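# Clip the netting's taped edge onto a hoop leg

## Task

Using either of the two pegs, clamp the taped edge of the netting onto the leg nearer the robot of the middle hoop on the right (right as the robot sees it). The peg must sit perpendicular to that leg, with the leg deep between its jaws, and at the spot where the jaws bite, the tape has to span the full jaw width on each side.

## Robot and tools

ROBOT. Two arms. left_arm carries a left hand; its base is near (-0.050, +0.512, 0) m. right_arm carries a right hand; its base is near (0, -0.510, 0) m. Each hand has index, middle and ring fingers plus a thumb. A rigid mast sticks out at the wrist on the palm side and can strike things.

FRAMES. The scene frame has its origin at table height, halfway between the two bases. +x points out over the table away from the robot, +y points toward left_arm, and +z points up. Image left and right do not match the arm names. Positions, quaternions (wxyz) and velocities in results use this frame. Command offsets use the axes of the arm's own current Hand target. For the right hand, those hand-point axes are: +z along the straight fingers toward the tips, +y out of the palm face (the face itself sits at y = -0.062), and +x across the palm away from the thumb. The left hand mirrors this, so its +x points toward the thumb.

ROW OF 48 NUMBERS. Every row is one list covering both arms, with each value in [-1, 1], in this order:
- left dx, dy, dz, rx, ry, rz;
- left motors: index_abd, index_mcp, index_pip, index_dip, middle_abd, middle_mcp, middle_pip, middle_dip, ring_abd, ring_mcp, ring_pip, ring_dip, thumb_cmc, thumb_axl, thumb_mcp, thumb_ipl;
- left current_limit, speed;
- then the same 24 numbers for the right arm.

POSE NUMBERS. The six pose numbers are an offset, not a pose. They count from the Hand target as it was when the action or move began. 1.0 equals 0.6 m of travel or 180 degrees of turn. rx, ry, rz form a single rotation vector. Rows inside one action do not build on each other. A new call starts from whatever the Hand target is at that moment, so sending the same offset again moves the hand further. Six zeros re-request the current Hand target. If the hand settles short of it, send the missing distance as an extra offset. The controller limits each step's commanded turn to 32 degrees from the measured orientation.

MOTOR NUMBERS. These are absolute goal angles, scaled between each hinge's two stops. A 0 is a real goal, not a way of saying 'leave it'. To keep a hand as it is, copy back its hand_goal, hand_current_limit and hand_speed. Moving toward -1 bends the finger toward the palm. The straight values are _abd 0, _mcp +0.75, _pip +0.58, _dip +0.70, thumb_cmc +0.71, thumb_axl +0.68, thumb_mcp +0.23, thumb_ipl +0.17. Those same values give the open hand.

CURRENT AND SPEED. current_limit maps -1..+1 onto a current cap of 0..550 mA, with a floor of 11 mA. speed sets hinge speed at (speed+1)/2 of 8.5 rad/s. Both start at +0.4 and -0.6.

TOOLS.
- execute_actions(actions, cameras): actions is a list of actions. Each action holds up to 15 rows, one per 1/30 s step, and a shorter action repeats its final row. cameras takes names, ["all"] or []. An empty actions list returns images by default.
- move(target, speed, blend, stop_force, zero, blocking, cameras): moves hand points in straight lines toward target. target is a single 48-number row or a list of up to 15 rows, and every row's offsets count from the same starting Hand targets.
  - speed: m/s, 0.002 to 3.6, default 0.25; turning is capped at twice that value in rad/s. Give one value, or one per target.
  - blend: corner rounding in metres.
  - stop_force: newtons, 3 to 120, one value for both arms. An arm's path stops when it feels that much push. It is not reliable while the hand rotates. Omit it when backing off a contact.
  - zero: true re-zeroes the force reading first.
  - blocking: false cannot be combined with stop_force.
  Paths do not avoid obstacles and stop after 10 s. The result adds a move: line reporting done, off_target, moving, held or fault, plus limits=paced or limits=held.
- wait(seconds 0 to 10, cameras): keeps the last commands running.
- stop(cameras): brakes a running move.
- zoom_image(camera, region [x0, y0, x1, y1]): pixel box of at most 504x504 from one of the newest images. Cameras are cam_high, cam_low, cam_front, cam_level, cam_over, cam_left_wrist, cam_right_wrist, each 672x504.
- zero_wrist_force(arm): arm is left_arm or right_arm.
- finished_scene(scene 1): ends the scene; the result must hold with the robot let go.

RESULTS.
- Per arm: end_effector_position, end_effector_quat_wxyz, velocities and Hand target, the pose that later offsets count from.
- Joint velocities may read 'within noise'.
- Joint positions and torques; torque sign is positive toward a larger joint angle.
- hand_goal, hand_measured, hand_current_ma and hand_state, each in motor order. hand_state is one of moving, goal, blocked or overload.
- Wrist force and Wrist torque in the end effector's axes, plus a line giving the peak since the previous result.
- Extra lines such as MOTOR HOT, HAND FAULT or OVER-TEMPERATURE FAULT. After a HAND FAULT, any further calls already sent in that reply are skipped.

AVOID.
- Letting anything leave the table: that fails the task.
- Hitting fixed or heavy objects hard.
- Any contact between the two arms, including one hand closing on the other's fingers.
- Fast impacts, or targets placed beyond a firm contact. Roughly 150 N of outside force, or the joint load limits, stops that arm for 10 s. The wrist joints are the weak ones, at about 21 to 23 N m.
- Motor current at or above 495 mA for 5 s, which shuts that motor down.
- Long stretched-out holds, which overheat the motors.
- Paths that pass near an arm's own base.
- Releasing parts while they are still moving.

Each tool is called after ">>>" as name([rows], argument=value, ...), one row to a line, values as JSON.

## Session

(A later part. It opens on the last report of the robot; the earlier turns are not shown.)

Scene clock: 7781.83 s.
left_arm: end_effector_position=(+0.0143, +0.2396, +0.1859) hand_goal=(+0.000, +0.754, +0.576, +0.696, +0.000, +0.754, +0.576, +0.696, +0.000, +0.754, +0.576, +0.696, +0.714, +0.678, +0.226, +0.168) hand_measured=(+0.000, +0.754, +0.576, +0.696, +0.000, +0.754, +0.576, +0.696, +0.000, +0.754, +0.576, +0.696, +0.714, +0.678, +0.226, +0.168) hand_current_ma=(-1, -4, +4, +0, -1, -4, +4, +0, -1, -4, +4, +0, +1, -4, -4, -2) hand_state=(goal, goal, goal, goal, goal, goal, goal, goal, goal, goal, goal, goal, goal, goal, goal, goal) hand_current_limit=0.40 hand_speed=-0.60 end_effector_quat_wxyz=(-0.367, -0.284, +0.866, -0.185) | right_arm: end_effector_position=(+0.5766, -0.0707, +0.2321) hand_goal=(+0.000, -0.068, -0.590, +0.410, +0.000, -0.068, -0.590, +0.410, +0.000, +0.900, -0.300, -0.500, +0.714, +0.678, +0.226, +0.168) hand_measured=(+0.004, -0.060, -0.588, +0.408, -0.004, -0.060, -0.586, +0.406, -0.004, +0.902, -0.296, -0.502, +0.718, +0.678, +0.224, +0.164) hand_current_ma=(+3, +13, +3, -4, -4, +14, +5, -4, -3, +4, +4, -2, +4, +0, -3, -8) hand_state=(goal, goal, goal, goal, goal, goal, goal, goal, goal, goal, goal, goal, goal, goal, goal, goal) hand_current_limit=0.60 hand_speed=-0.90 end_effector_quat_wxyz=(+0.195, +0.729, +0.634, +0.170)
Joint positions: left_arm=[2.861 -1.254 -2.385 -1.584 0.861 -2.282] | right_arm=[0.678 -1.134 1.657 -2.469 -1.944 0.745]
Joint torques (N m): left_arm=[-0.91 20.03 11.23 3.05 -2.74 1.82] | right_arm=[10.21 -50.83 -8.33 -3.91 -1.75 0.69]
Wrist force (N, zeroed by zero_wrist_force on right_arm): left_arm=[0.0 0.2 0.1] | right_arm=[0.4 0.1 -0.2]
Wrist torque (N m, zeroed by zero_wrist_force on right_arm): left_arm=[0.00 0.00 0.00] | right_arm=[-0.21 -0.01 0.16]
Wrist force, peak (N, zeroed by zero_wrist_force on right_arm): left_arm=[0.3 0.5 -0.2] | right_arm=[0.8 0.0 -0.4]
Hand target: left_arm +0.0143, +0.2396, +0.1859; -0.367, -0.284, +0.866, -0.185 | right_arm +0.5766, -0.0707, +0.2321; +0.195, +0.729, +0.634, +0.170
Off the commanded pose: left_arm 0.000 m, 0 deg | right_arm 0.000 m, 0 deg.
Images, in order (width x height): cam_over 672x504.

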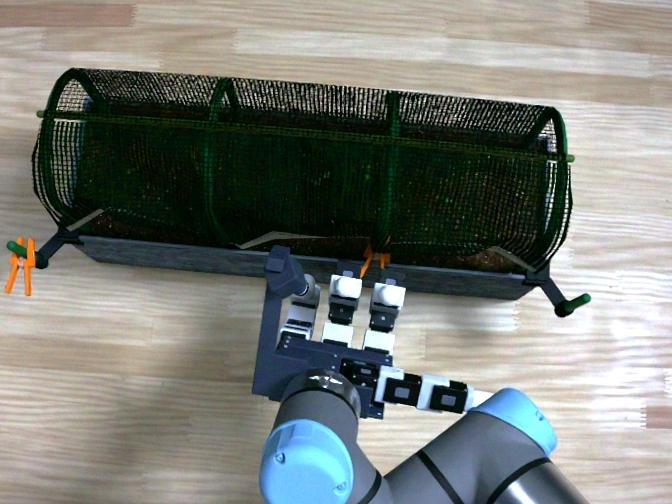

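>>> execute_actions([
  [[0,0,0,0,0,0,0,0.754,0.576,0.696,0,0.754,0.576,0.696,0,0.754,0.576,0.696,0.714,0.678,0.226,0.168,0.4,-0.6,0,0,0,0,0,0,0.5,-0.068,-0.59,0.41,-0.5,-0.068,-0.59,0.41,0,0.9,-0.3,-0.5,0.714,0.678,0.226,0.168,0.6,-0.8]],
  [[0,0,0,0,0,0,0,0.754,0.576,0.696,0,0.754,0.576,0.696,0,0.754,0.576,0.696,0.714,0.678,0.226,0.168,0.4,-0.6,0,0,0,0,0,0,0.5,-0.068,-0.59,0.41,-0.5,-0.068,-0.59,0.41,0,0.9,-0.3,-0.5,0.714,0.678,0.226,0.168,0.6,-0.8]],
])

>>> move(target=[0,0,0,0,0,0,0,0.754,0.576,0.696,0,0.754,0.576,0.696,0,0.754,0.576,0.696,0.714,0.678,0.226,0.168,0.4,-0.6,-0.003,0.0231,0.0133,0,0,0,0.5,-0.068,-0.59,0.41,-0.5,-0.068,-0.59,0.41,0,0.9,-0.3,-0.5,0.714,0.678,0.226,0.168,0.6,-0.8], speed=0.03, stop_force=5, cameras=["cam_over", "cam_front"])

>>> zoom_image(camera="cam_over", region=[310, 230, 430, 350])

>>> zoom_image(camera="cam_front", region=[320, 190, 460, 330])

Scene clock: 7831.23 s.
left_arm: end_effector_position=(+0.0143, +0.2396, +0.1859) hand_goal=(+0.000, +0.754, +0.576, +0.696, +0.000, +0.754, +0.576, +0.696, +0.000, +0.754, +0.576, +0.696, +0.714, +0.678, +0.226, +0.168) hand_measured=(+0.000, +0.754, +0.576, +0.696, +0.000, +0.754, +0.576, +0.696, +0.000, +0.754, +0.576, +0.696, +0.714, +0.678, +0.226, +0.168) hand_current_ma=(-1, -4, +4, +0, -1, -4, +4, +0, -1, -4, +4, +0, +1, -4, -4, -2) hand_state=(goal, goal, goal, goal, goal, goal, goal, goal, goal, goal, goal, goal, goal, goal, goal, goal) hand_current_limit=0.40 hand_speed=-0.60 end_effector_quat_wxyz=(-0.367, -0.284, +0.866, -0.185) | right_arm: end_effector_position=(+0.5766, -0.0707, +0.2321) hand_goal=(+0.500, -0.068, -0.590, +0.410, -0.500, -0.068, -0.590, +0.410, +0.000, +0.900, -0.300, -0.500, +0.714, +0.678, +0.226, +0.168) hand_measured=(+0.496, -0.060, -0.588, +0.408, -0.496, -0.060, -0.586, +0.406, -0.004, +0.902, -0.296, -0.502, +0.718, +0.678, +0.224, +0.164) hand_current_ma=(-3, +13, +3, -4, +4, +14, +5, -4, -3, +4, +4, -2, +4, +0, -3, -8) hand_state=(goal, goal, goal, goal, goal, goal, goal, goal, goal, goal, goal, goal, goal, goal, goal, goal) hand_current_limit=0.60 hand_speed=-0.80 end_effector_quat_wxyz=(+0.195, +0.729, +0.634, +0.170)
Joint positions: left_arm=[2.861 -1.254 -2.385 -1.584 0.861 -2.282] | right_arm=[0.678 -1.134 1.657 -2.469 -1.944 0.745]
Joint torques (N m): left_arm=[-0.57 19.76 11.42 3.22 -2.74 1.91] | right_arm=[10.09 -50.39 -10.58 -4.14 -1.48 -0.02]
Wrist force (N, zeroed by zero_wrist_force on right_arm): left_arm=[0.2 0.1 -0.2] | right_arm=[0.4 0.1 -0.4]
Wrist torque (N m, zeroed by zero_wrist_force on right_arm): left_arm=[0.02 -0.04 0.02] | right_arm=[-0.20 0.00 0.16]
Wrist force, peak (N, zeroed by zero_wrist_force on right_arm): left_arm=[0.2 0.5 -0.2] | right_arm=[0.6 -0.2 -0.7]
Hand target: left_arm +0.0143, +0.2396, +0.1859; -0.367, -0.284, +0.866, -0.185 | right_arm +0.5766, -0.0707, +0.2321; +0.195, +0.729, +0.634, +0.170
Off the commanded pose: left_arm 0.000 m, 0 deg | right_arm 0.000 m, 0 deg.

Scene clock: 7832.90 s.
left_arm: end_effector_position=(+0.0143, +0.2396, +0.1859) hand_goal=(+0.000, +0.754, +0.576, +0.696, +0.000, +0.754, +0.576, +0.696, +0.000, +0.754, +0.576, +0.696, +0.714, +0.678, +0.226, +0.168) hand_measured=(+0.000, +0.754, +0.576, +0.696, +0.000, +0.754, +0.576, +0.696, +0.000, +0.754, +0.576, +0.696, +0.714, +0.678, +0.226, +0.168) hand_current_ma=(-1, -4, +4, +0, -1, -4, +4, +0, -1, -4, +4, +0, +1, -4, -4, -2) hand_state=(goal, goal, goal, goal, goal, goal, goal, goal, goal, goal, goal, goal, goal, goal, goal, goal) hand_current_limit=0.40 hand_speed=-0.60 end_effector_quat_wxyz=(-0.367, -0.284, +0.866, -0.185) | right_arm: end_effector_position=(+0.5922, -0.0747, +0.2321) hand_goal=(+0.500, -0.068, -0.590, +0.410, -0.500, -0.068, -0.590, +0.410, +0.000, +0.900, -0.300, -0.500, +0.714, +0.678, +0.226, +0.168) hand_measured=(+0.498, -0.060, -0.588, +0.408, -0.496, -0.060, -0.586, +0.406, -0.004, +0.902, -0.296, -0.502, +0.718, +0.678, +0.224, +0.164) hand_current_ma=(-2, +13, +3, -4, +4, +14, +5, -4, -3, +4, +4, -2, +4, +0, -3, -8) hand_state=(goal, goal, goal, goal, goal, goal, goal, goal, goal, goal, goal, goal, goal, goal, goal, goal) hand_current_limit=0.60 hand_speed=-0.80 end_effector_quat_wxyz=(+0.195, +0.729, +0.634, +0.170)
Joint positions: left_arm=[2.861 -1.254 -2.385 -1.584 0.861 -2.282] | right_arm=[0.657 -1.119 1.635 -2.47 -1.936 0.724]
Joint torques (N m): left_arm=[-0.28 20.15 11.3 3.05 -2.55 1.98] | right_arm=[11.29 -52.17 -8.26 -3.63 -2.12 1.1]
Wrist force (N, zeroed by zero_wrist_force on right_arm): left_arm=[0.3 0.1 0.1] | right_arm=[-0.1 -0.4 -0.5]
Wrist torque (N m, zeroed by zero_wrist_force on right_arm): left_arm=[0.00 -0.04 0.02] | right_arm=[-0.23 0.01 0.12]
Wrist force, peak (N, zeroed by zero_wrist_force on right_arm): left_arm=[0.3 0.4 0.2] | right_arm=[0.7 -0.8 -0.8]
Hand target: left_arm +0.0143, +0.2396, +0.1859; -0.367, -0.284, +0.866, -0.185 | right_arm +0.5922, -0.0747, +0.2321; +0.195, +0.729, +0.634, +0.170
Off the commanded pose: left_arm 0.000 m, 0 deg | right_arm 0.000 m, 0 deg.
move: done
Images, in order (width x height): cam_front 672x504, cam_over 672x504.

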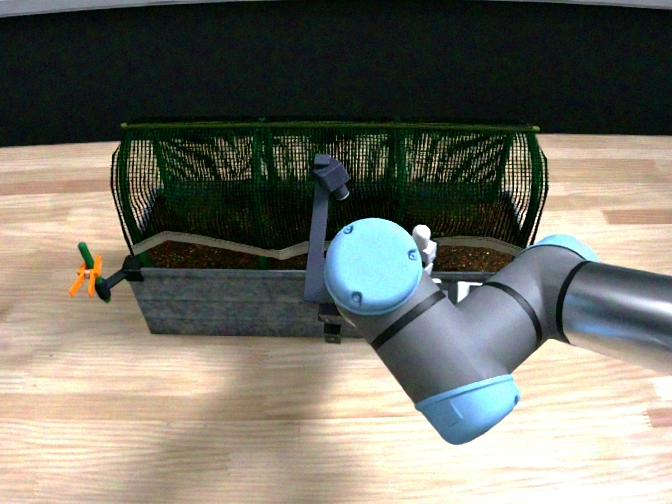

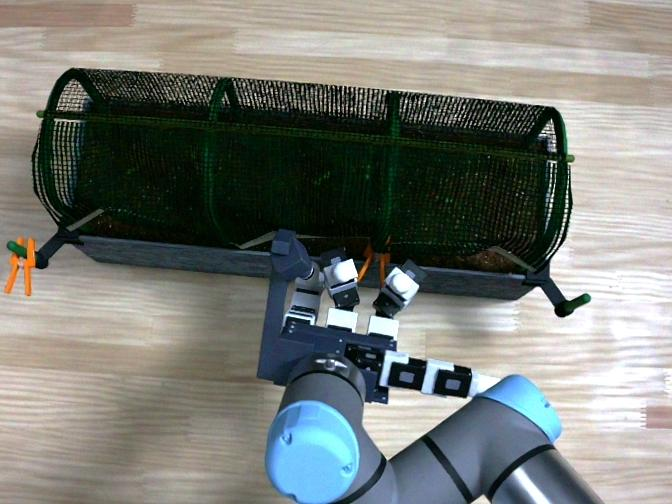

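Scaled by 4.200 from the camera's 672x504 image, which has a finer 960x720 frame.

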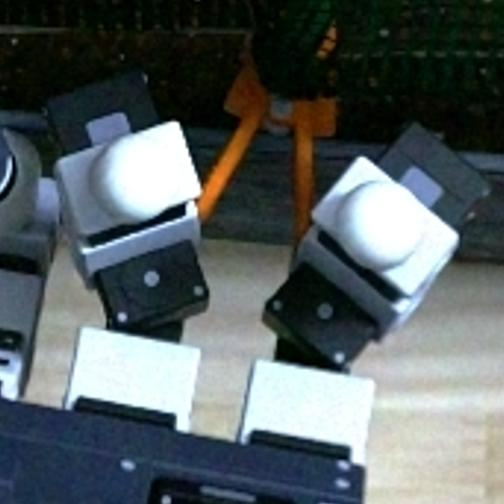

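Scaled by 3.600 from the camera's 672x504 image, which has a finer 960x720 frame.

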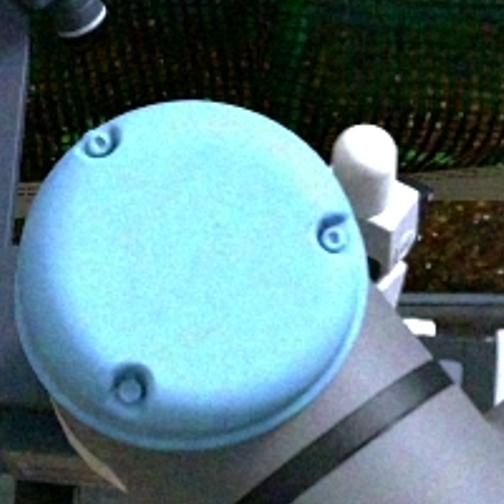

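>>> execute_actions([
  [[0,0,0,0,0,0,0,0.754,0.576,0.696,0,0.754,0.576,0.696,0,0.754,0.576,0.696,0.714,0.678,0.226,0.168,0.4,-0.6,0,0,0,0,0,0,0.25,-0.068,-0.59,0.41,-0.25,-0.068,-0.59,0.41,0,0.9,-0.3,-0.5,0.714,0.678,0.226,0.168,0.6,-0.9]],
  [[0,0,0,0,0,0,0,0.754,0.576,0.696,0,0.754,0.576,0.696,0,0.754,0.576,0.696,0.714,0.678,0.226,0.168,0.4,-0.6,0,0,0,0,0,0,0.12,-0.068,-0.59,0.41,-0.12,-0.068,-0.59,0.41,0,0.9,-0.3,-0.5,0.714,0.678,0.226,0.168,0.6,-0.93]],
  [[0,0,0,0,0,0,0,0.754,0.576,0.696,0,0.754,0.576,0.696,0,0.754,0.576,0.696,0.714,0.678,0.226,0.168,0.4,-0.6,0,0,0,0,0,0,0.12,-0.068,-0.59,0.41,-0.12,-0.068,-0.59,0.41,0,0.9,-0.3,-0.5,0.714,0.678,0.226,0.168,0.6,-0.93]],
  [[0,0,0,0,0,0,0,0.754,0.576,0.696,0,0.754,0.576,0.696,0,0.754,0.576,0.696,0.714,0.678,0.226,0.168,0.4,-0.6,0,0,0,0,0,0,0.12,-0.068,-0.59,0.41,-0.12,-0.068,-0.59,0.41,0,0.9,-0.3,-0.5,0.714,0.678,0.226,0.168,0.6,-0.93]],
], cameras=["cam_over"])

>>> zoom_image(camera="cam_over", region=[310, 230, 430, 350])

Scene clock: 7848.90 s.
left_arm: end_effector_position=(+0.0143, +0.2396, +0.1859) hand_goal=(+0.000, +0.754, +0.576, +0.696, +0.000, +0.754, +0.576, +0.696, +0.000, +0.754, +0.576, +0.696, +0.714, +0.678, +0.226, +0.168) hand_measured=(+0.000, +0.754, +0.576, +0.696, +0.000, +0.754, +0.576, +0.696, +0.000, +0.754, +0.576, +0.696, +0.714, +0.678, +0.226, +0.168) hand_current_ma=(-1, -4, +4, +0, -1, -4, +4, +0, -1, -4, +4, +0, +1, -4, -4, -2) hand_state=(goal, goal, goal, goal, goal, goal, goal, goal, goal, goal, goal, goal, goal, goal, goal, goal) hand_current_limit=0.40 hand_speed=-0.60 end_effector_quat_wxyz=(-0.367, -0.284, +0.866, -0.185) | right_arm: end_effector_position=(+0.5922, -0.0747, +0.2321) hand_goal=(+0.120, -0.068, -0.590, +0.410, -0.120, -0.068, -0.590, +0.410, +0.000, +0.900, -0.300, -0.500, +0.714, +0.678, +0.226, +0.168) hand_measured=(+0.210, -0.060, -0.590, +0.408, -0.222, -0.058, -0.588, +0.406, -0.004, +0.902, -0.296, -0.502, +0.718, +0.678, +0.224, +0.164) hand_current_ma=(+253, +13, +1, -4, -295, +20, +2, -4, -3, +4, +4, -2, +4, +0, -3, -8) hand_state=(blocked, goal, goal, goal, blocked, goal, goal, goal, goal, goal, goal, goal, goal, goal, goal, goal) hand_current_limit=0.60 hand_speed=-0.93 end_effector_quat_wxyz=(+0.195, +0.729, +0.634, +0.170)
Joint positions: left_arm=[2.861 -1.254 -2.385 -1.584 0.861 -2.282] | right_arm=[0.657 -1.119 1.635 -2.47 -1.936 0.724]
Joint torques (N m): left_arm=[0.75 19.02 11.2 3.07 -2.72 2.17] | right_arm=[11.26 -51.93 -9.48 -2.58 -0.19 1.24]
Wrist force (N, zeroed by zero_wrist_force on right_arm): left_arm=[0.2 0.4 -0.1] | right_arm=[1.6 -0.8 -0.7]
Wrist torque (N m, zeroed by zero_wrist_force on right_arm): left_arm=[0.05 -0.03 0.01] | right_arm=[-0.19 0.02 0.15]
Wrist force, peak (N, zeroed by zero_wrist_force on right_arm): left_arm=[0.5 0.2 0.1] | right_arm=[1.2 -2.2 -1.4]
Hand target: left_arm +0.0143, +0.2396, +0.1859; -0.367, -0.284, +0.866, -0.185 | right_arm +0.5922, -0.0747, +0.2321; +0.195, +0.729, +0.634, +0.170
Off the commanded pose: left_arm 0.000 m, 0 deg | right_arm 0.000 m, 0 deg.
Images, in order (width x height): cam_over 672x504.

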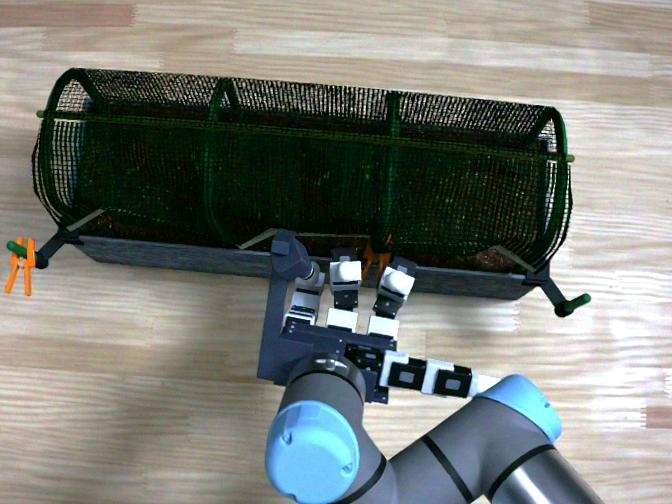

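Scaled by 4.200 from the camera's 672x504 image, which has a finer 960x720 frame.

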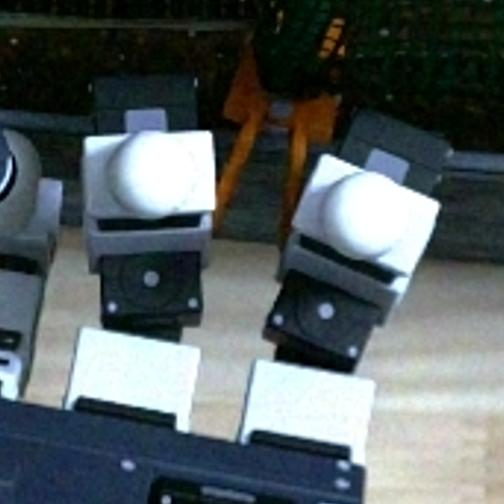

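>>> zoom_image(camera="cam_over", region=[350, 225, 410, 285])

>>> wait(seconds=0.2, cameras=["cam_level", "cam_right_wrist", "cam_over"])

>>> zoom_image(camera="cam_level", region=[380, 250, 520, 390])

Scaled by 8.400 from the camera's 672x504 image, which has a finer 960x720 frame.

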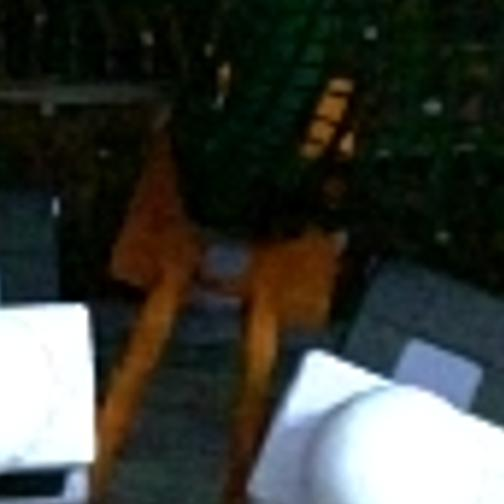

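Scene clock: 7854.63 s.
left_arm: end_effector_position=(+0.0143, +0.2396, +0.1859) hand_goal=(+0.000, +0.754, +0.576, +0.696, +0.000, +0.754, +0.576, +0.696, +0.000, +0.754, +0.576, +0.696, +0.714, +0.678, +0.226, +0.168) hand_measured=(+0.000, +0.754, +0.576, +0.696, +0.000, +0.754, +0.576, +0.696, +0.000, +0.754, +0.576, +0.696, +0.714, +0.678, +0.226, +0.168) hand_current_ma=(-1, -4, +4, +0, -1, -4, +4, +0, -1, -4, +4, +0, +1, -4, -4, -2) hand_state=(goal, goal, goal, goal, goal, goal, goal, goal, goal, goal, goal, goal, goal, goal, goal, goal) hand_current_limit=0.40 hand_speed=-0.60 end_effector_quat_wxyz=(-0.367, -0.284, +0.866, -0.185) | right_arm: end_effector_position=(+0.5922, -0.0747, +0.2321) hand_goal=(+0.120, -0.068, -0.590, +0.410, -0.120, -0.068, -0.590, +0.410, +0.000, +0.900, -0.300, -0.500, +0.714, +0.678, +0.226, +0.168) hand_measured=(+0.210, -0.060, -0.590, +0.408, -0.222, -0.058, -0.588, +0.406, -0.004, +0.902, -0.296, -0.502, +0.718, +0.678, +0.224, +0.164) hand_current_ma=(+253, +13, +1, -4, -295, +20, +2, -4, -3, +4, +4, -2, +4, +0, -3, -8) hand_state=(blocked, goal, goal, goal, blocked, goal, goal, goal, goal, goal, goal, goal, goal, goal, goal, goal) hand_current_limit=0.60 hand_speed=-0.93 end_effector_quat_wxyz=(+0.195, +0.729, +0.634, +0.170)
Joint positions: left_arm=[2.861 -1.254 -2.385 -1.584 0.861 -2.282] | right_arm=[0.657 -1.119 1.635 -2.47 -1.936 0.724]
Joint torques (N m): left_arm=[-0.27 20.53 10.62 3.1 -2.93 1.91] | right_arm=[10.21 -49.63 -10.38 -2.42 0.33 0.94]
Wrist force (N, zeroed by zero_wrist_force on right_arm): left_arm=[0.0 0.2 -0.2] | right_arm=[1.4 -0.6 -0.7]
Wrist torque (N m, zeroed by zero_wrist_force on right_arm): left_arm=[0.03 -0.01 0.00] | right_arm=[-0.17 0.05 0.14]
Wrist force, peak (N, zeroed by zero_wrist_force on right_arm): left_arm=[0.2 0.1 -0.5] | right_arm=[1.8 -0.8 -1.2]
Hand target: left_arm +0.0143, +0.2396, +0.1859; -0.367, -0.284, +0.866, -0.185 | right_arm +0.5922, -0.0747, +0.2321; +0.195, +0.729, +0.634, +0.170
Off the commanded pose: left_arm 0.000 m, 0 deg | right_arm 0.000 m, 0 deg.
wait: 0.20 s; at rest from the start
Images, in order (width x height): cam_level 672x504, cam_over 672x504, cam_right_wrist 672x504.

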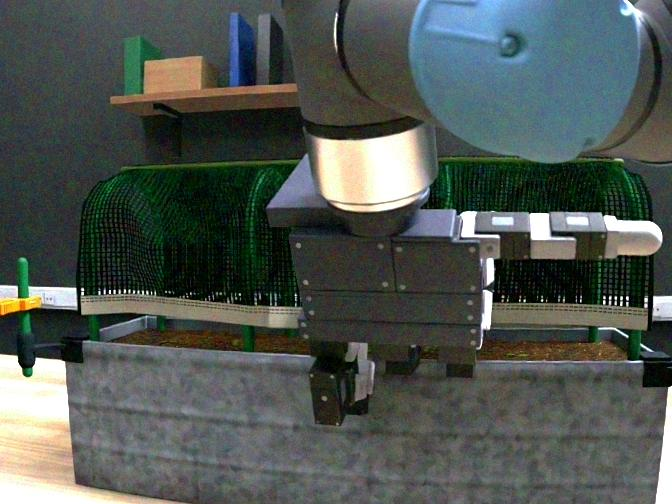

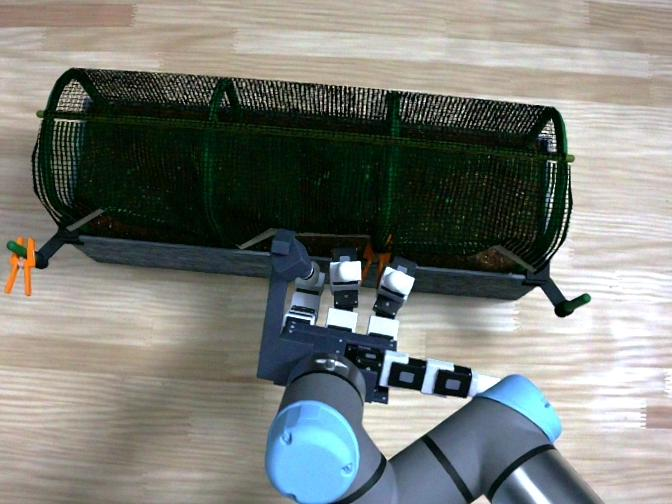

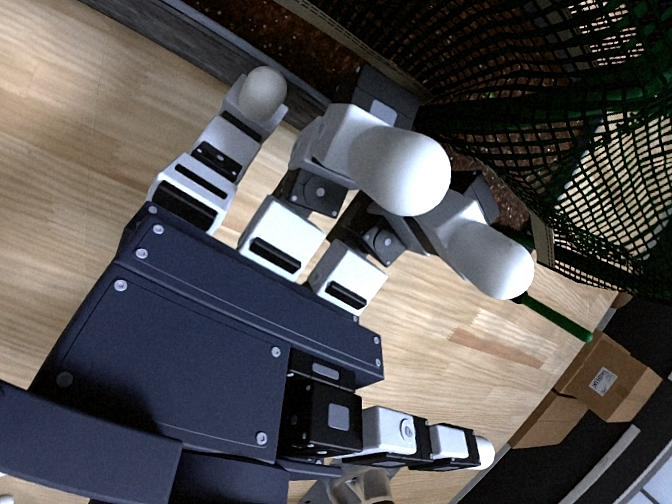

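Scaled by 3.600 from the camera's 672x504 image, which has a finer 960x720 frame.

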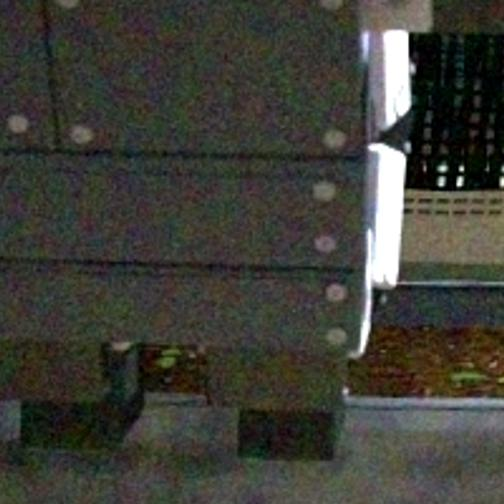

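>>> move(target=[0,0,0,0,0,0,0,0.754,0.576,0.696,0,0.754,0.576,0.696,0,0.754,0.576,0.696,0.714,0.678,0.226,0.168,0.4,-0.6,0,0.0035,-0.0170,-0.0444,0,0,0.12,-0.068,-0.59,0.41,-0.12,-0.068,-0.59,0.41,0,0.9,-0.3,-0.5,0.714,0.678,0.226,0.168,0.6,-0.93], speed=0.015, cameras=["cam_over", "cam_level"])

>>> zoom_image(camera="cam_over", region=[350, 225, 410, 285])

Scene clock: 7889.67 s.
left_arm: end_effector_position=(+0.0143, +0.2396, +0.1859) hand_goal=(+0.000, +0.754, +0.576, +0.696, +0.000, +0.754, +0.576, +0.696, +0.000, +0.754, +0.576, +0.696, +0.714, +0.678, +0.226, +0.168) hand_measured=(+0.000, +0.754, +0.576, +0.696, +0.000, +0.754, +0.576, +0.696, +0.000, +0.754, +0.576, +0.696, +0.714, +0.678, +0.226, +0.168) hand_current_ma=(-1, -4, +4, +0, -1, -4, +4, +0, -1, -4, +4, +0, +1, -4, -4, -2) hand_state=(goal, goal, goal, goal, goal, goal, goal, goal, goal, goal, goal, goal, goal, goal, goal, goal) hand_current_limit=0.40 hand_speed=-0.60 end_effector_quat_wxyz=(-0.367, -0.284, +0.866, -0.185) | right_arm: end_effector_position=(+0.5889, -0.0743, +0.2420) hand_goal=(+0.120, -0.068, -0.590, +0.410, -0.120, -0.068, -0.590, +0.410, +0.000, +0.900, -0.300, -0.500, +0.714, +0.678, +0.226, +0.168) hand_measured=(+0.204, -0.054, -0.590, +0.408, -0.218, -0.068, -0.588, +0.406, -0.004, +0.902, -0.296, -0.502, +0.718, +0.678, +0.224, +0.164) hand_current_ma=(+231, +28, +1, -4, -282, +0, +2, -4, -3, +4, +4, -2, +4, +0, -3, -8) hand_state=(blocked, goal, goal, goal, blocked, goal, goal, goal, goal, goal, goal, goal, goal, goal, goal, goal) hand_current_limit=0.60 hand_speed=-0.93 end_effector_quat_wxyz=(+0.246, +0.713, +0.621, +0.213)
Joint positions: left_arm=[2.861 -1.254 -2.385 -1.584 0.861 -2.282] | right_arm=[0.684 -1.101 1.689 -2.646 -2.039 0.705]
Joint torques (N m): left_arm=[0.14 20.54 11.22 3.14 -2.74 1.95] | right_arm=[5.97 -31.72 -12.74 -2.2 0.16 -1]
Wrist force (N, zeroed by zero_wrist_force on right_arm): left_arm=[0.0 0.2 0.1] | right_arm=[1.2 0.0 -0.5]
Wrist torque (N m, zeroed by zero_wrist_force on right_arm): left_arm=[0.00 0.00 0.00] | right_arm=[-0.25 -0.01 0.15]
Wrist force, peak (N, zeroed by zero_wrist_force on right_arm): left_arm=[0.3 0.1 -0.4] | right_arm=[1.3 -1.8 -2.5]
Hand target: left_arm +0.0143, +0.2396, +0.1859; -0.367, -0.284, +0.866, -0.185 | right_arm +0.5889, -0.0743, +0.2420; +0.246, +0.713, +0.621, +0.213
Off the commanded pose: left_arm 0.000 m, 0 deg | right_arm 0.000 m, 0 deg.
move: done
Images, in order (width x height): cam_level 672x504, cam_over 672x504.

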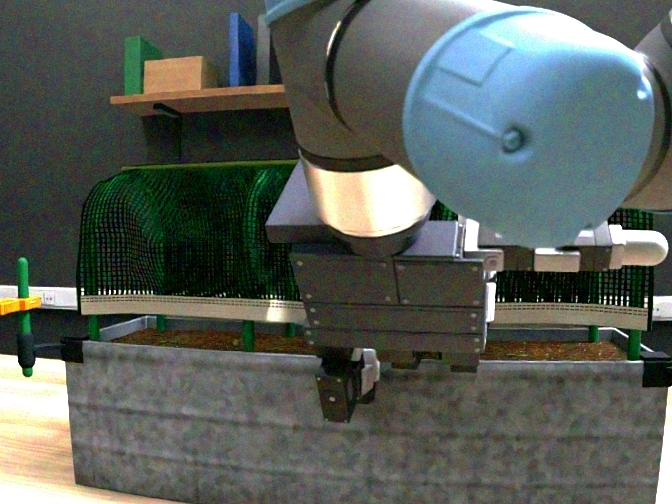

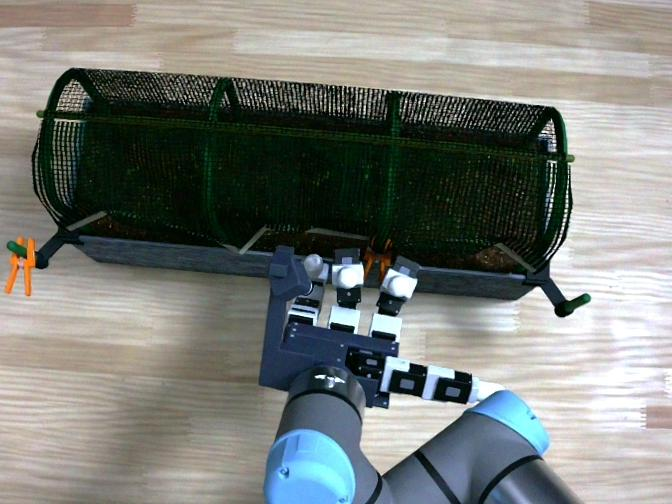

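Scaled by 8.400 from the camera's 672x504 image, which has a finer 960x720 frame.

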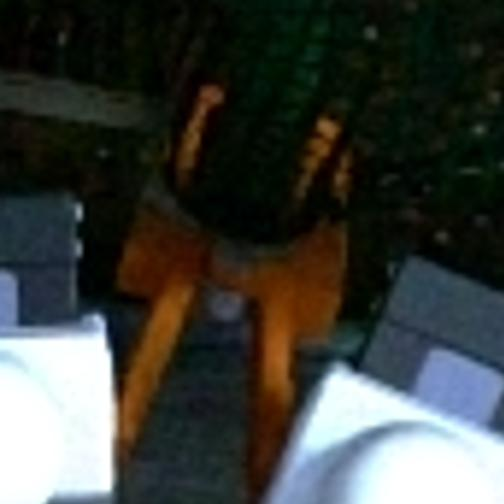

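>>> execute_actions([
  [[0,0,0,0,0,0,0,0.754,0.576,0.696,0,0.754,0.576,0.696,0,0.754,0.576,0.696,0.714,0.678,0.226,0.168,0.4,-0.6,0,0,0,0,0,0,0.30,-0.068,-0.59,0.41,-0.30,-0.068,-0.59,0.41,0,0.9,-0.3,-0.5,0.714,0.678,0.226,0.168,0.6,-0.95]],
  [[0,0,0,0,0,0,0,0.754,0.576,0.696,0,0.754,0.576,0.696,0,0.754,0.576,0.696,0.714,0.678,0.226,0.168,0.4,-0.6,0,0,0,0,0,0,0.35,-0.068,-0.59,0.41,-0.35,-0.068,-0.59,0.41,0,0.9,-0.3,-0.5,0.714,0.678,0.226,0.168,0.6,-0.95]],
], cameras=["cam_over"])

>>> zoom_image(camera="cam_over", region=[350, 225, 410, 285])

>>> execute_actions([
  [[0,0,0,0,0,0,0,0.754,0.576,0.696,0,0.754,0.576,0.696,0,0.754,0.576,0.696,0.714,0.678,0.226,0.168,0.4,-0.6,0,0,0,0,0,0,0.58,-0.068,-0.59,0.41,-0.58,-0.068,-0.59,0.41,0,0.9,-0.3,-0.5,0.714,0.678,0.226,0.168,0.6,-0.85]],
  [[0,0,0,0,0,0,0,0.754,0.576,0.696,0,0.754,0.576,0.696,0,0.754,0.576,0.696,0.714,0.678,0.226,0.168,0.4,-0.6,0,0,0,0,0,0,0.58,-0.068,-0.59,0.41,-0.58,-0.068,-0.59,0.41,0,0.9,-0.3,-0.5,0.714,0.678,0.226,0.168,0.6,-0.85]],
], cameras=["cam_over"])

>>> zoom_image(camera="cam_over", region=[330, 230, 430, 330])

Scene clock: 7908.20 s.
left_arm: end_effector_position=(+0.0143, +0.2396, +0.1859) hand_goal=(+0.000, +0.754, +0.576, +0.696, +0.000, +0.754, +0.576, +0.696, +0.000, +0.754, +0.576, +0.696, +0.714, +0.678, +0.226, +0.168) hand_measured=(+0.000, +0.754, +0.576, +0.696, +0.000, +0.754, +0.576, +0.696, +0.000, +0.754, +0.576, +0.696, +0.714, +0.678, +0.226, +0.168) hand_current_ma=(-1, -4, +4, +0, -1, -4, +4, +0, -1, -4, +4, +0, +1, -4, -4, -2) hand_state=(goal, goal, goal, goal, goal, goal, goal, goal, goal, goal, goal, goal, goal, goal, goal, goal) hand_current_limit=0.40 hand_speed=-0.60 end_effector_quat_wxyz=(-0.367, -0.284, +0.866, -0.185) | right_arm: end_effector_position=(+0.5889, -0.0743, +0.2420) hand_goal=(+0.350, -0.068, -0.590, +0.410, -0.350, -0.068, -0.590, +0.410, +0.000, +0.900, -0.300, -0.500, +0.714, +0.678, +0.226, +0.168) hand_measured=(+0.356, -0.056, -0.590, +0.408, -0.352, -0.070, -0.588, +0.406, -0.004, +0.902, -0.296, -0.502, +0.718, +0.678, +0.224, +0.164) hand_current_ma=(+7, +24, +1, -4, -1, -2, +1, -4, -3, +4, +4, -2, +4, +0, -3, -8) hand_state=(goal, goal, goal, goal, goal, goal, goal, goal, goal, goal, goal, goal, goal, goal, goal, goal) hand_current_limit=0.60 hand_speed=-0.95 end_effector_quat_wxyz=(+0.246, +0.713, +0.621, +0.213)
Joint positions: left_arm=[2.861 -1.254 -2.385 -1.584 0.861 -2.282] | right_arm=[0.684 -1.101 1.689 -2.646 -2.039 0.705]
Joint torques (N m): left_arm=[-0.23 19.45 10.15 3.1 -2.77 2.09] | right_arm=[-8.65 -49.39 -27.91 -1.65 0.43 1.13]
Wrist force (N, zeroed by zero_wrist_force on right_arm): left_arm=[0.1 0.1 0.0] | right_arm=[0.8 -1.4 -2.4]
Wrist torque (N m, zeroed by zero_wrist_force on right_arm): left_arm=[-0.01 -0.02 0.01] | right_arm=[-0.23 -0.04 0.15]
Wrist force, peak (N, zeroed by zero_wrist_force on right_arm): left_arm=[0.0 0.0 -0.5] | right_arm=[0.9 -1.6 -3.5]
Hand target: left_arm +0.0143, +0.2396, +0.1859; -0.367, -0.284, +0.866, -0.185 | right_arm +0.5889, -0.0743, +0.2420; +0.246, +0.713, +0.621, +0.213
Off the commanded pose: left_arm 0.000 m, 0 deg | right_arm 0.000 m, 0 deg.
Images, in order (width x height): cam_over 672x504.

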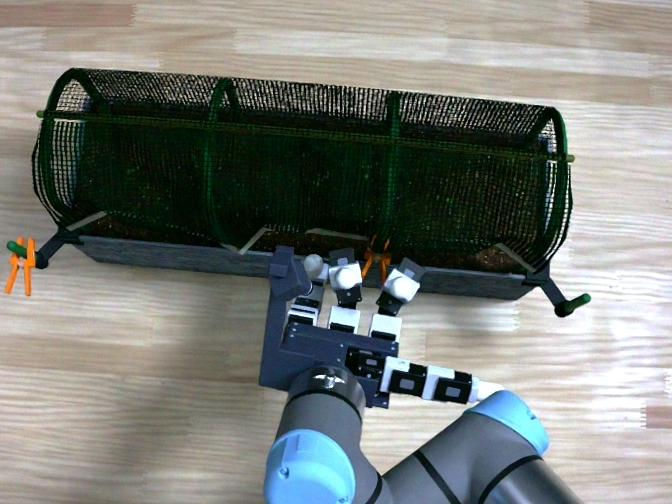

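Scaled by 8.400 from the camera's 672x504 image, which has a finer 960x720 frame.

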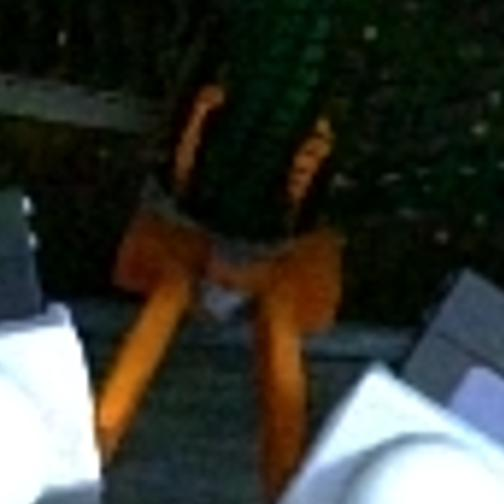

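Scene clock: 7909.40 s.
left_arm: end_effector_position=(+0.0143, +0.2396, +0.1859) hand_goal=(+0.000, +0.754, +0.576, +0.696, +0.000, +0.754, +0.576, +0.696, +0.000, +0.754, +0.576, +0.696, +0.714, +0.678, +0.226, +0.168) hand_measured=(+0.000, +0.754, +0.576, +0.696, +0.000, +0.754, +0.576, +0.696, +0.000, +0.754, +0.576, +0.696, +0.714, +0.678, +0.226, +0.168) hand_current_ma=(-1, -4, +4, +0, -1, -4, +4, +0, -1, -4, +4, +0, +1, -4, -4, -2) hand_state=(goal, goal, goal, goal, goal, goal, goal, goal, goal, goal, goal, goal, goal, goal, goal, goal) hand_current_limit=0.40 hand_speed=-0.60 end_effector_quat_wxyz=(-0.367, -0.284, +0.866, -0.185) | right_arm: end_effector_position=(+0.5889, -0.0743, +0.2420) hand_goal=(+0.580, -0.068, -0.590, +0.410, -0.580, -0.068, -0.590, +0.410, +0.000, +0.900, -0.300, -0.500, +0.714, +0.678, +0.226, +0.168) hand_measured=(+0.576, -0.056, -0.590, +0.408, -0.576, -0.064, -0.588, +0.406, -0.004, +0.902, -0.296, -0.502, +0.718, +0.678, +0.224, +0.164) hand_current_ma=(-3, +24, +1, -4, +4, +6, +1, -4, -3, +4, +4, -2, +4, +0, -3, -8) hand_state=(goal, goal, goal, goal, goal, goal, goal, goal, goal, goal, goal, goal, goal, goal, goal, goal) hand_current_limit=0.60 hand_speed=-0.85 end_effector_quat_wxyz=(+0.246, +0.713, +0.621, +0.213)
Joint positions: left_arm=[2.861 -1.254 -2.385 -1.584 0.861 -2.282] | right_arm=[0.684 -1.101 1.689 -2.646 -2.039 0.705]
Joint torques (N m): left_arm=[0.08 19.97 12.14 3.06 -2.61 1.78] | right_arm=[-6.8 -48.78 -26.5 -1.79 0.15 1.09]
Wrist force (N, zeroed by zero_wrist_force on right_arm): left_arm=[-0.2 0.2 0.0] | right_arm=[0.7 -0.3 0.2]
Wrist torque (N m, zeroed by zero_wrist_force on right_arm): left_arm=[0.01 0.01 -0.02] | right_arm=[-0.29 0.00 0.14]
Wrist force, peak (N, zeroed by zero_wrist_force on right_arm): left_arm=[0.3 0.3 0.2] | right_arm=[0.5 -1.6 -2.1]
Hand target: left_arm +0.0143, +0.2396, +0.1859; -0.367, -0.284, +0.866, -0.185 | right_arm +0.5889, -0.0743, +0.2420; +0.246, +0.713, +0.621, +0.213
Off the commanded pose: left_arm 0.000 m, 0 deg | right_arm 0.000 m, 0 deg.
Images, in order (width x height): cam_over 672x504.

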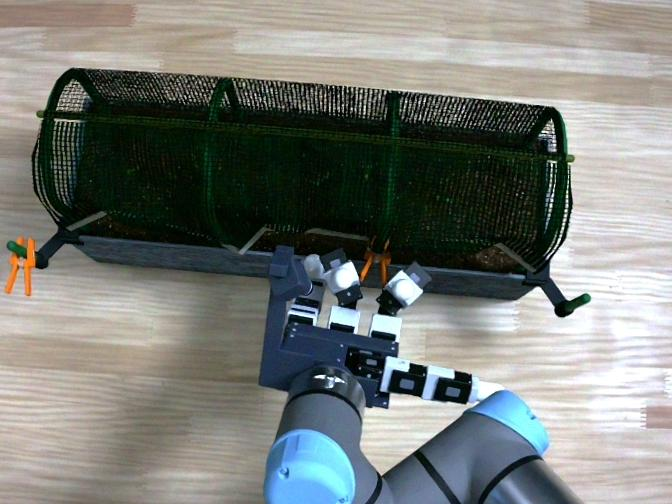

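Scaled by 5.040 from the camera's 672x504 image, which has a finer 960x720 frame.

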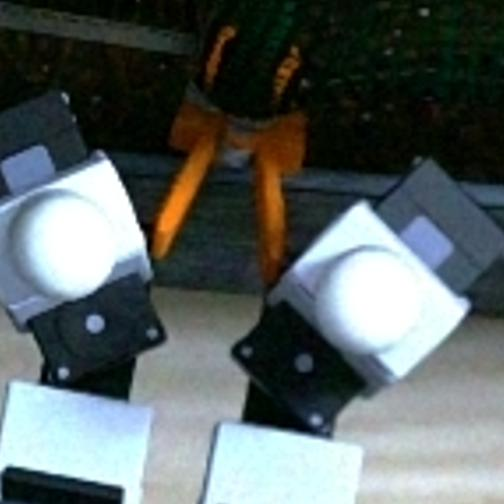

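>>> move([
  [0,0,0,0,0,0,0,0.754,0.576,0.696,0,0.754,0.576,0.696,0,0.754,0.576,0.696,0.714,0.678,0.226,0.168,0.4,-0.6,0,-0.0867,-0.0678,0,0,0,0.58,-0.068,-0.59,0.41,-0.58,-0.068,-0.59,0.41,0,0.9,-0.3,-0.5,0.714,0.678,0.226,0.168,0.6,-0.85],
  [0,0,0,0,0,0,0,0.754,0.576,0.696,0,0.754,0.576,0.696,0,0.754,0.576,0.696,0.714,0.678,0.226,0.168,0.4,-0.6,-0.22,-0.284,-0.222,0,0,0,0.58,-0.068,-0.59,0.41,-0.58,-0.068,-0.59,0.41,0,0.9,-0.3,-0.5,0.714,0.678,0.226,0.168,0.6,-0.85],
], speed=[0.06, 0.2], blend=0.01, cameras=["cam_over", "cam_level", "cam_front"])

>>> zoom_image(camera="cam_level", region=[420, 290, 472, 332])

>>> zoom_image(camera="cam_front", region=[370, 225, 425, 275])

>>> zoom_image(camera="cam_over", region=[350, 225, 400, 275])

>>> zoom_image(camera="cam_over", region=[330, 230, 430, 330])

Scene clock: 7931.80 s.
left_arm: end_effector_position=(+0.0143, +0.2396, +0.1859) hand_goal=(+0.000, +0.754, +0.576, +0.696, +0.000, +0.754, +0.576, +0.696, +0.000, +0.754, +0.576, +0.696, +0.714, +0.678, +0.226, +0.168) hand_measured=(+0.000, +0.754, +0.576, +0.696, +0.000, +0.754, +0.576, +0.696, +0.000, +0.754, +0.576, +0.696, +0.714, +0.678, +0.226, +0.168) hand_current_ma=(-1, -4, +4, +0, -1, -4, +4, +0, -1, -4, +4, +0, +1, -4, -4, -2) hand_state=(goal, goal, goal, goal, goal, goal, goal, goal, goal, goal, goal, goal, goal, goal, goal, goal) hand_current_limit=0.40 hand_speed=-0.60 end_effector_quat_wxyz=(-0.367, -0.284, +0.866, -0.185) | right_arm: end_effector_position=(+0.3564, -0.1749, +0.2423) hand_goal=(+0.580, -0.068, -0.590, +0.410, -0.580, -0.068, -0.590, +0.410, +0.000, +0.900, -0.300, -0.500, +0.714, +0.678, +0.226, +0.168) hand_measured=(+0.578, -0.056, -0.590, +0.408, -0.576, -0.058, -0.588, +0.406, -0.002, +0.904, -0.296, -0.502, +0.718, +0.678, +0.224, +0.164) hand_current_ma=(-3, +24, +1, -3, +3, +18, +1, -4, -3, +4, +4, -2, +6, +0, -3, -8) hand_state=(goal, goal, goal, goal, goal, goal, goal, goal, goal, goal, goal, goal, goal, goal, goal, goal) hand_current_limit=0.60 hand_speed=-0.85 end_effector_quat_wxyz=(+0.246, +0.713, +0.621, +0.213)
Joint positions: left_arm=[2.861 -1.254 -2.385 -1.584 0.861 -2.282] | right_arm=[0.866 -1.562 2.27 -2.675 -2.117 0.892]
Joint torques (N m): left_arm=[0.09 19.71 10.49 3.06 -2.52 1.79] | right_arm=[-8.16 -27.82 -12.47 -5.19 0.45 -0.43]
Wrist force (N, zeroed by zero_wrist_force on right_arm): left_arm=[0.2 0.1 -0.1] | right_arm=[0.4 0.3 -0.4]
Wrist torque (N m, zeroed by zero_wrist_force on right_arm): left_arm=[0.00 -0.03 0.02] | right_arm=[-0.22 0.02 -0.03]
Wrist force, peak (N, zeroed by zero_wrist_force on right_arm): left_arm=[0.4 0.3 0.1] | right_arm=[0.7 1.7 2.2]
Hand target: left_arm +0.0143, +0.2396, +0.1859; -0.367, -0.284, +0.866, -0.185 | right_arm +0.3564, -0.1750, +0.2423; +0.246, +0.713, +0.621, +0.213
Off the commanded pose: left_arm 0.000 m, 0 deg | right_arm 0.000 m, 0 deg.
move: done
Images, in order (width x height): cam_front 672x504, cam_level 672x504, cam_over 672x504.

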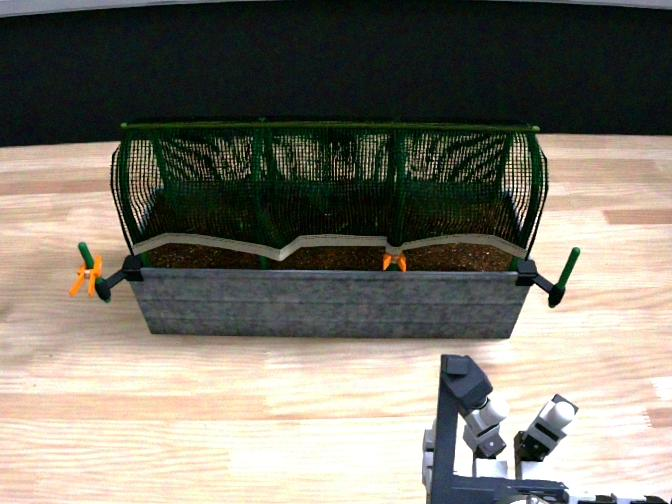

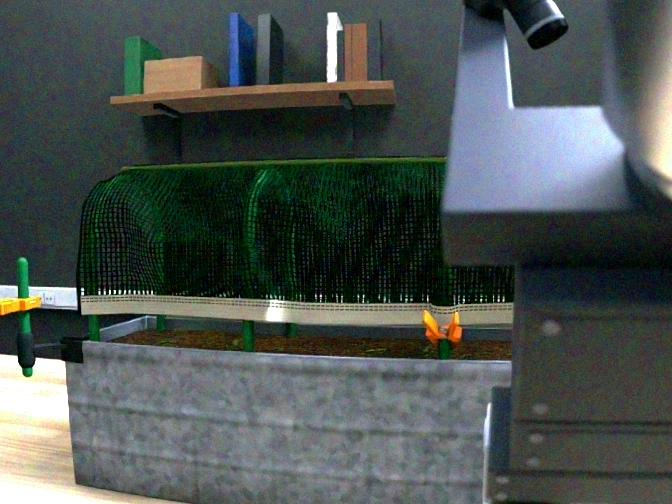

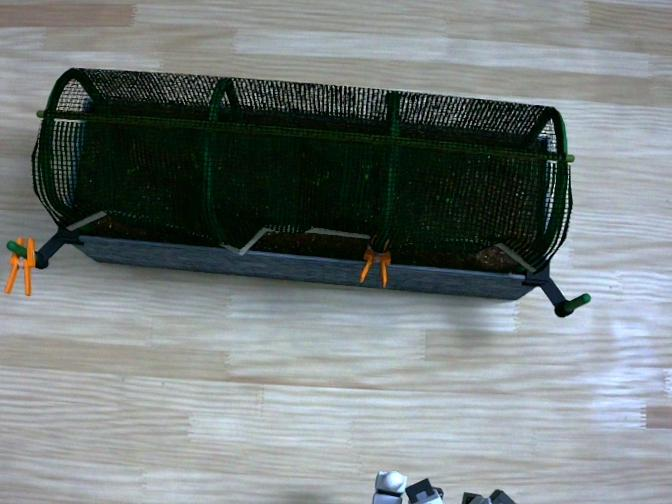

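Scaled by 9.692 from the camera's 672x504 image, which has a finer 960x720 frame.

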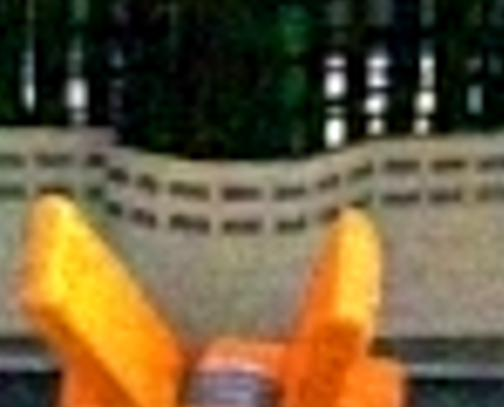

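Scaled by 9.164 from the camera's 672x504 image, which has a finer 960x720 frame.

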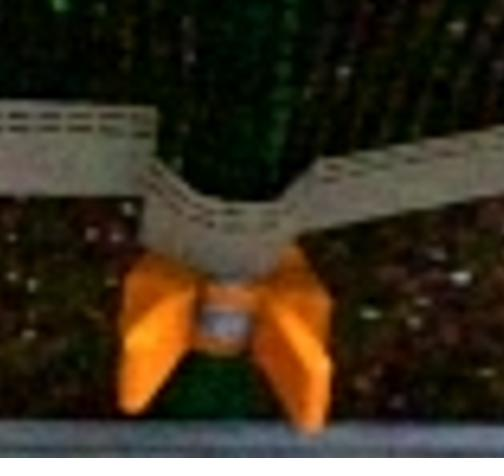

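Scaled by 10.080 from the camera's 672x504 image, which has a finer 960x720 frame.

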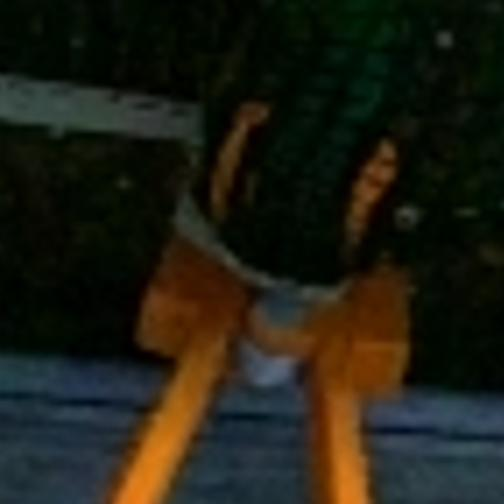

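Scaled by 5.040 from the camera's 672x504 image, which has a finer 960x720 frame.

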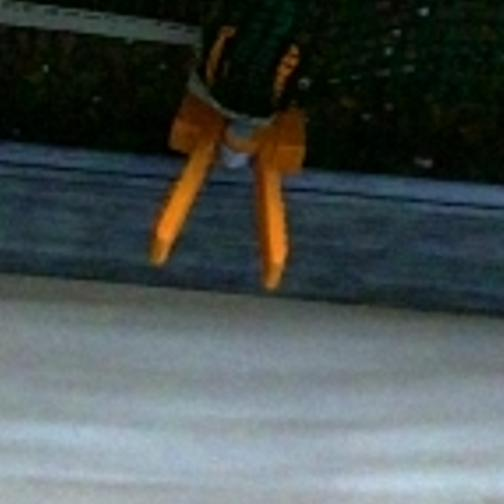

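>>> move([
  [0,0,0,0,0,0,0,0.754,0.576,0.696,0,0.754,0.576,0.696,0,0.754,0.576,0.696,0.714,0.678,0.226,0.168,0.4,-0.6,0.2233,0.19,0.0983,0.0444,0,0,0,-0.068,-0.59,0.41,0,-0.068,-0.59,0.41,0,0.9,-0.3,-0.5,0.714,0.678,0.226,0.168,0.6,-0.6],
  [0,0,0,0,0,0,0,0.754,0.576,0.696,0,0.754,0.576,0.696,0,0.754,0.576,0.696,0.714,0.678,0.226,0.168,0.4,-0.6,0.2235,0.2915,0.1777,0.0444,0,0,0,-0.068,-0.59,0.41,0,-0.068,-0.59,0.41,0,0.9,-0.3,-0.5,0.714,0.678,0.226,0.168,0.6,-0.6],
], speed=[0.2, 0.08], blend=0.01, cameras=["cam_over"])

>>> zoom_image(camera="cam_over", region=[310, 230, 430, 350])

Scene clock: 8109.53 s.
left_arm: end_effector_position=(+0.0143, +0.2396, +0.1859) hand_goal=(+0.000, +0.754, +0.576, +0.696, +0.000, +0.754, +0.576, +0.696, +0.000, +0.754, +0.576, +0.696, +0.714, +0.678, +0.226, +0.168) hand_measured=(+0.000, +0.754, +0.576, +0.696, +0.000, +0.754, +0.576, +0.696, +0.000, +0.754, +0.576, +0.696, +0.714, +0.678, +0.226, +0.168) hand_current_ma=(-1, -4, +4, +0, -1, -4, +4, +0, -1, -4, +4, +0, +1, -4, -4, -2) hand_state=(goal, goal, goal, goal, goal, goal, goal, goal, goal, goal, goal, goal, goal, goal, goal, goal) hand_current_limit=0.40 hand_speed=-0.60 end_effector_quat_wxyz=(-0.367, -0.284, +0.866, -0.185) | right_arm: end_effector_position=(+0.5767, -0.0704, +0.2657) hand_goal=(+0.000, -0.068, -0.590, +0.410, +0.000, -0.068, -0.590, +0.410, +0.000, +0.900, -0.300, -0.500, +0.714, +0.678, +0.226, +0.168) hand_measured=(+0.002, -0.056, -0.590, +0.408, -0.004, -0.058, -0.588, +0.406, -0.002, +0.904, -0.296, -0.502, +0.718, +0.678, +0.224, +0.164) hand_current_ma=(+3, +24, +1, -3, -4, +18, +1, -4, -3, +6, +4, -2, +7, +0, -3, -8) hand_state=(goal, goal, goal, goal, goal, goal, goal, goal, goal, goal, goal, goal, goal, goal, goal, goal) hand_current_limit=0.60 hand_speed=-0.60 end_effector_quat_wxyz=(+0.195, +0.729, +0.634, +0.170)
Joint positions: left_arm=[2.861 -1.254 -2.385 -1.584 0.861 -2.282] | right_arm=[0.678 -1.171 1.614 -2.39 -1.944 0.745]
Joint torques (N m): left_arm=[-0.2 18.68 11.01 2.98 -2.56 2] | right_arm=[10.18 -51.46 -10.41 -1.89 -2.06 1.25]
Wrist force (N, zeroed by zero_wrist_force on right_arm): left_arm=[0.1 0.0 -0.1] | right_arm=[0.4 -0.1 -0.3]
Wrist torque (N m, zeroed by zero_wrist_force on right_arm): left_arm=[0.00 -0.02 0.01] | right_arm=[-0.22 0.00 0.14]
Wrist force, peak (N, zeroed by zero_wrist_force on right_arm): left_arm=[0.1 0.4 -0.2] | right_arm=[-1.0 -1.3 -1.1]
Hand target: left_arm +0.0143, +0.2396, +0.1859; -0.367, -0.284, +0.866, -0.185 | right_arm +0.5765, -0.0704, +0.2657; +0.195, +0.729, +0.634, +0.170
Off the commanded pose: left_arm 0.000 m, 0 deg | right_arm 0.000 m, 0 deg.
move: done
Images, in order (width x height): cam_over 672x504.

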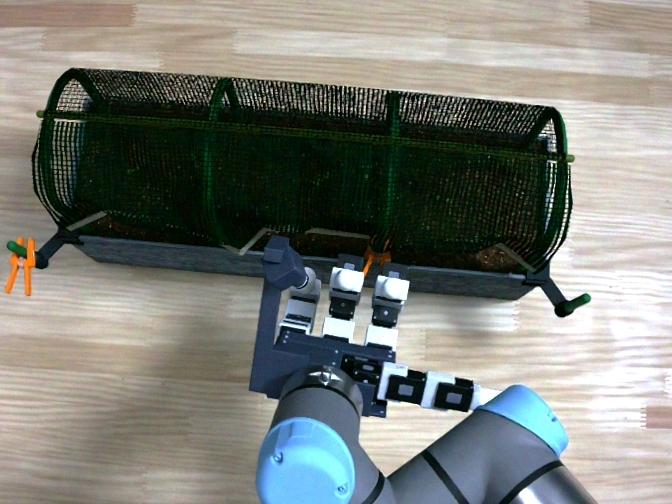

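Scaled by 4.200 from the camera's 672x504 image, which has a finer 960x720 frame.

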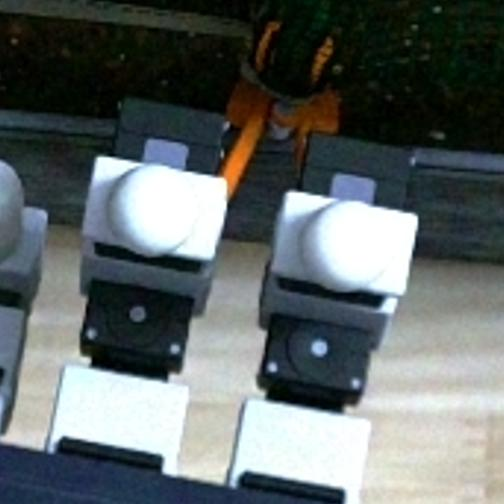

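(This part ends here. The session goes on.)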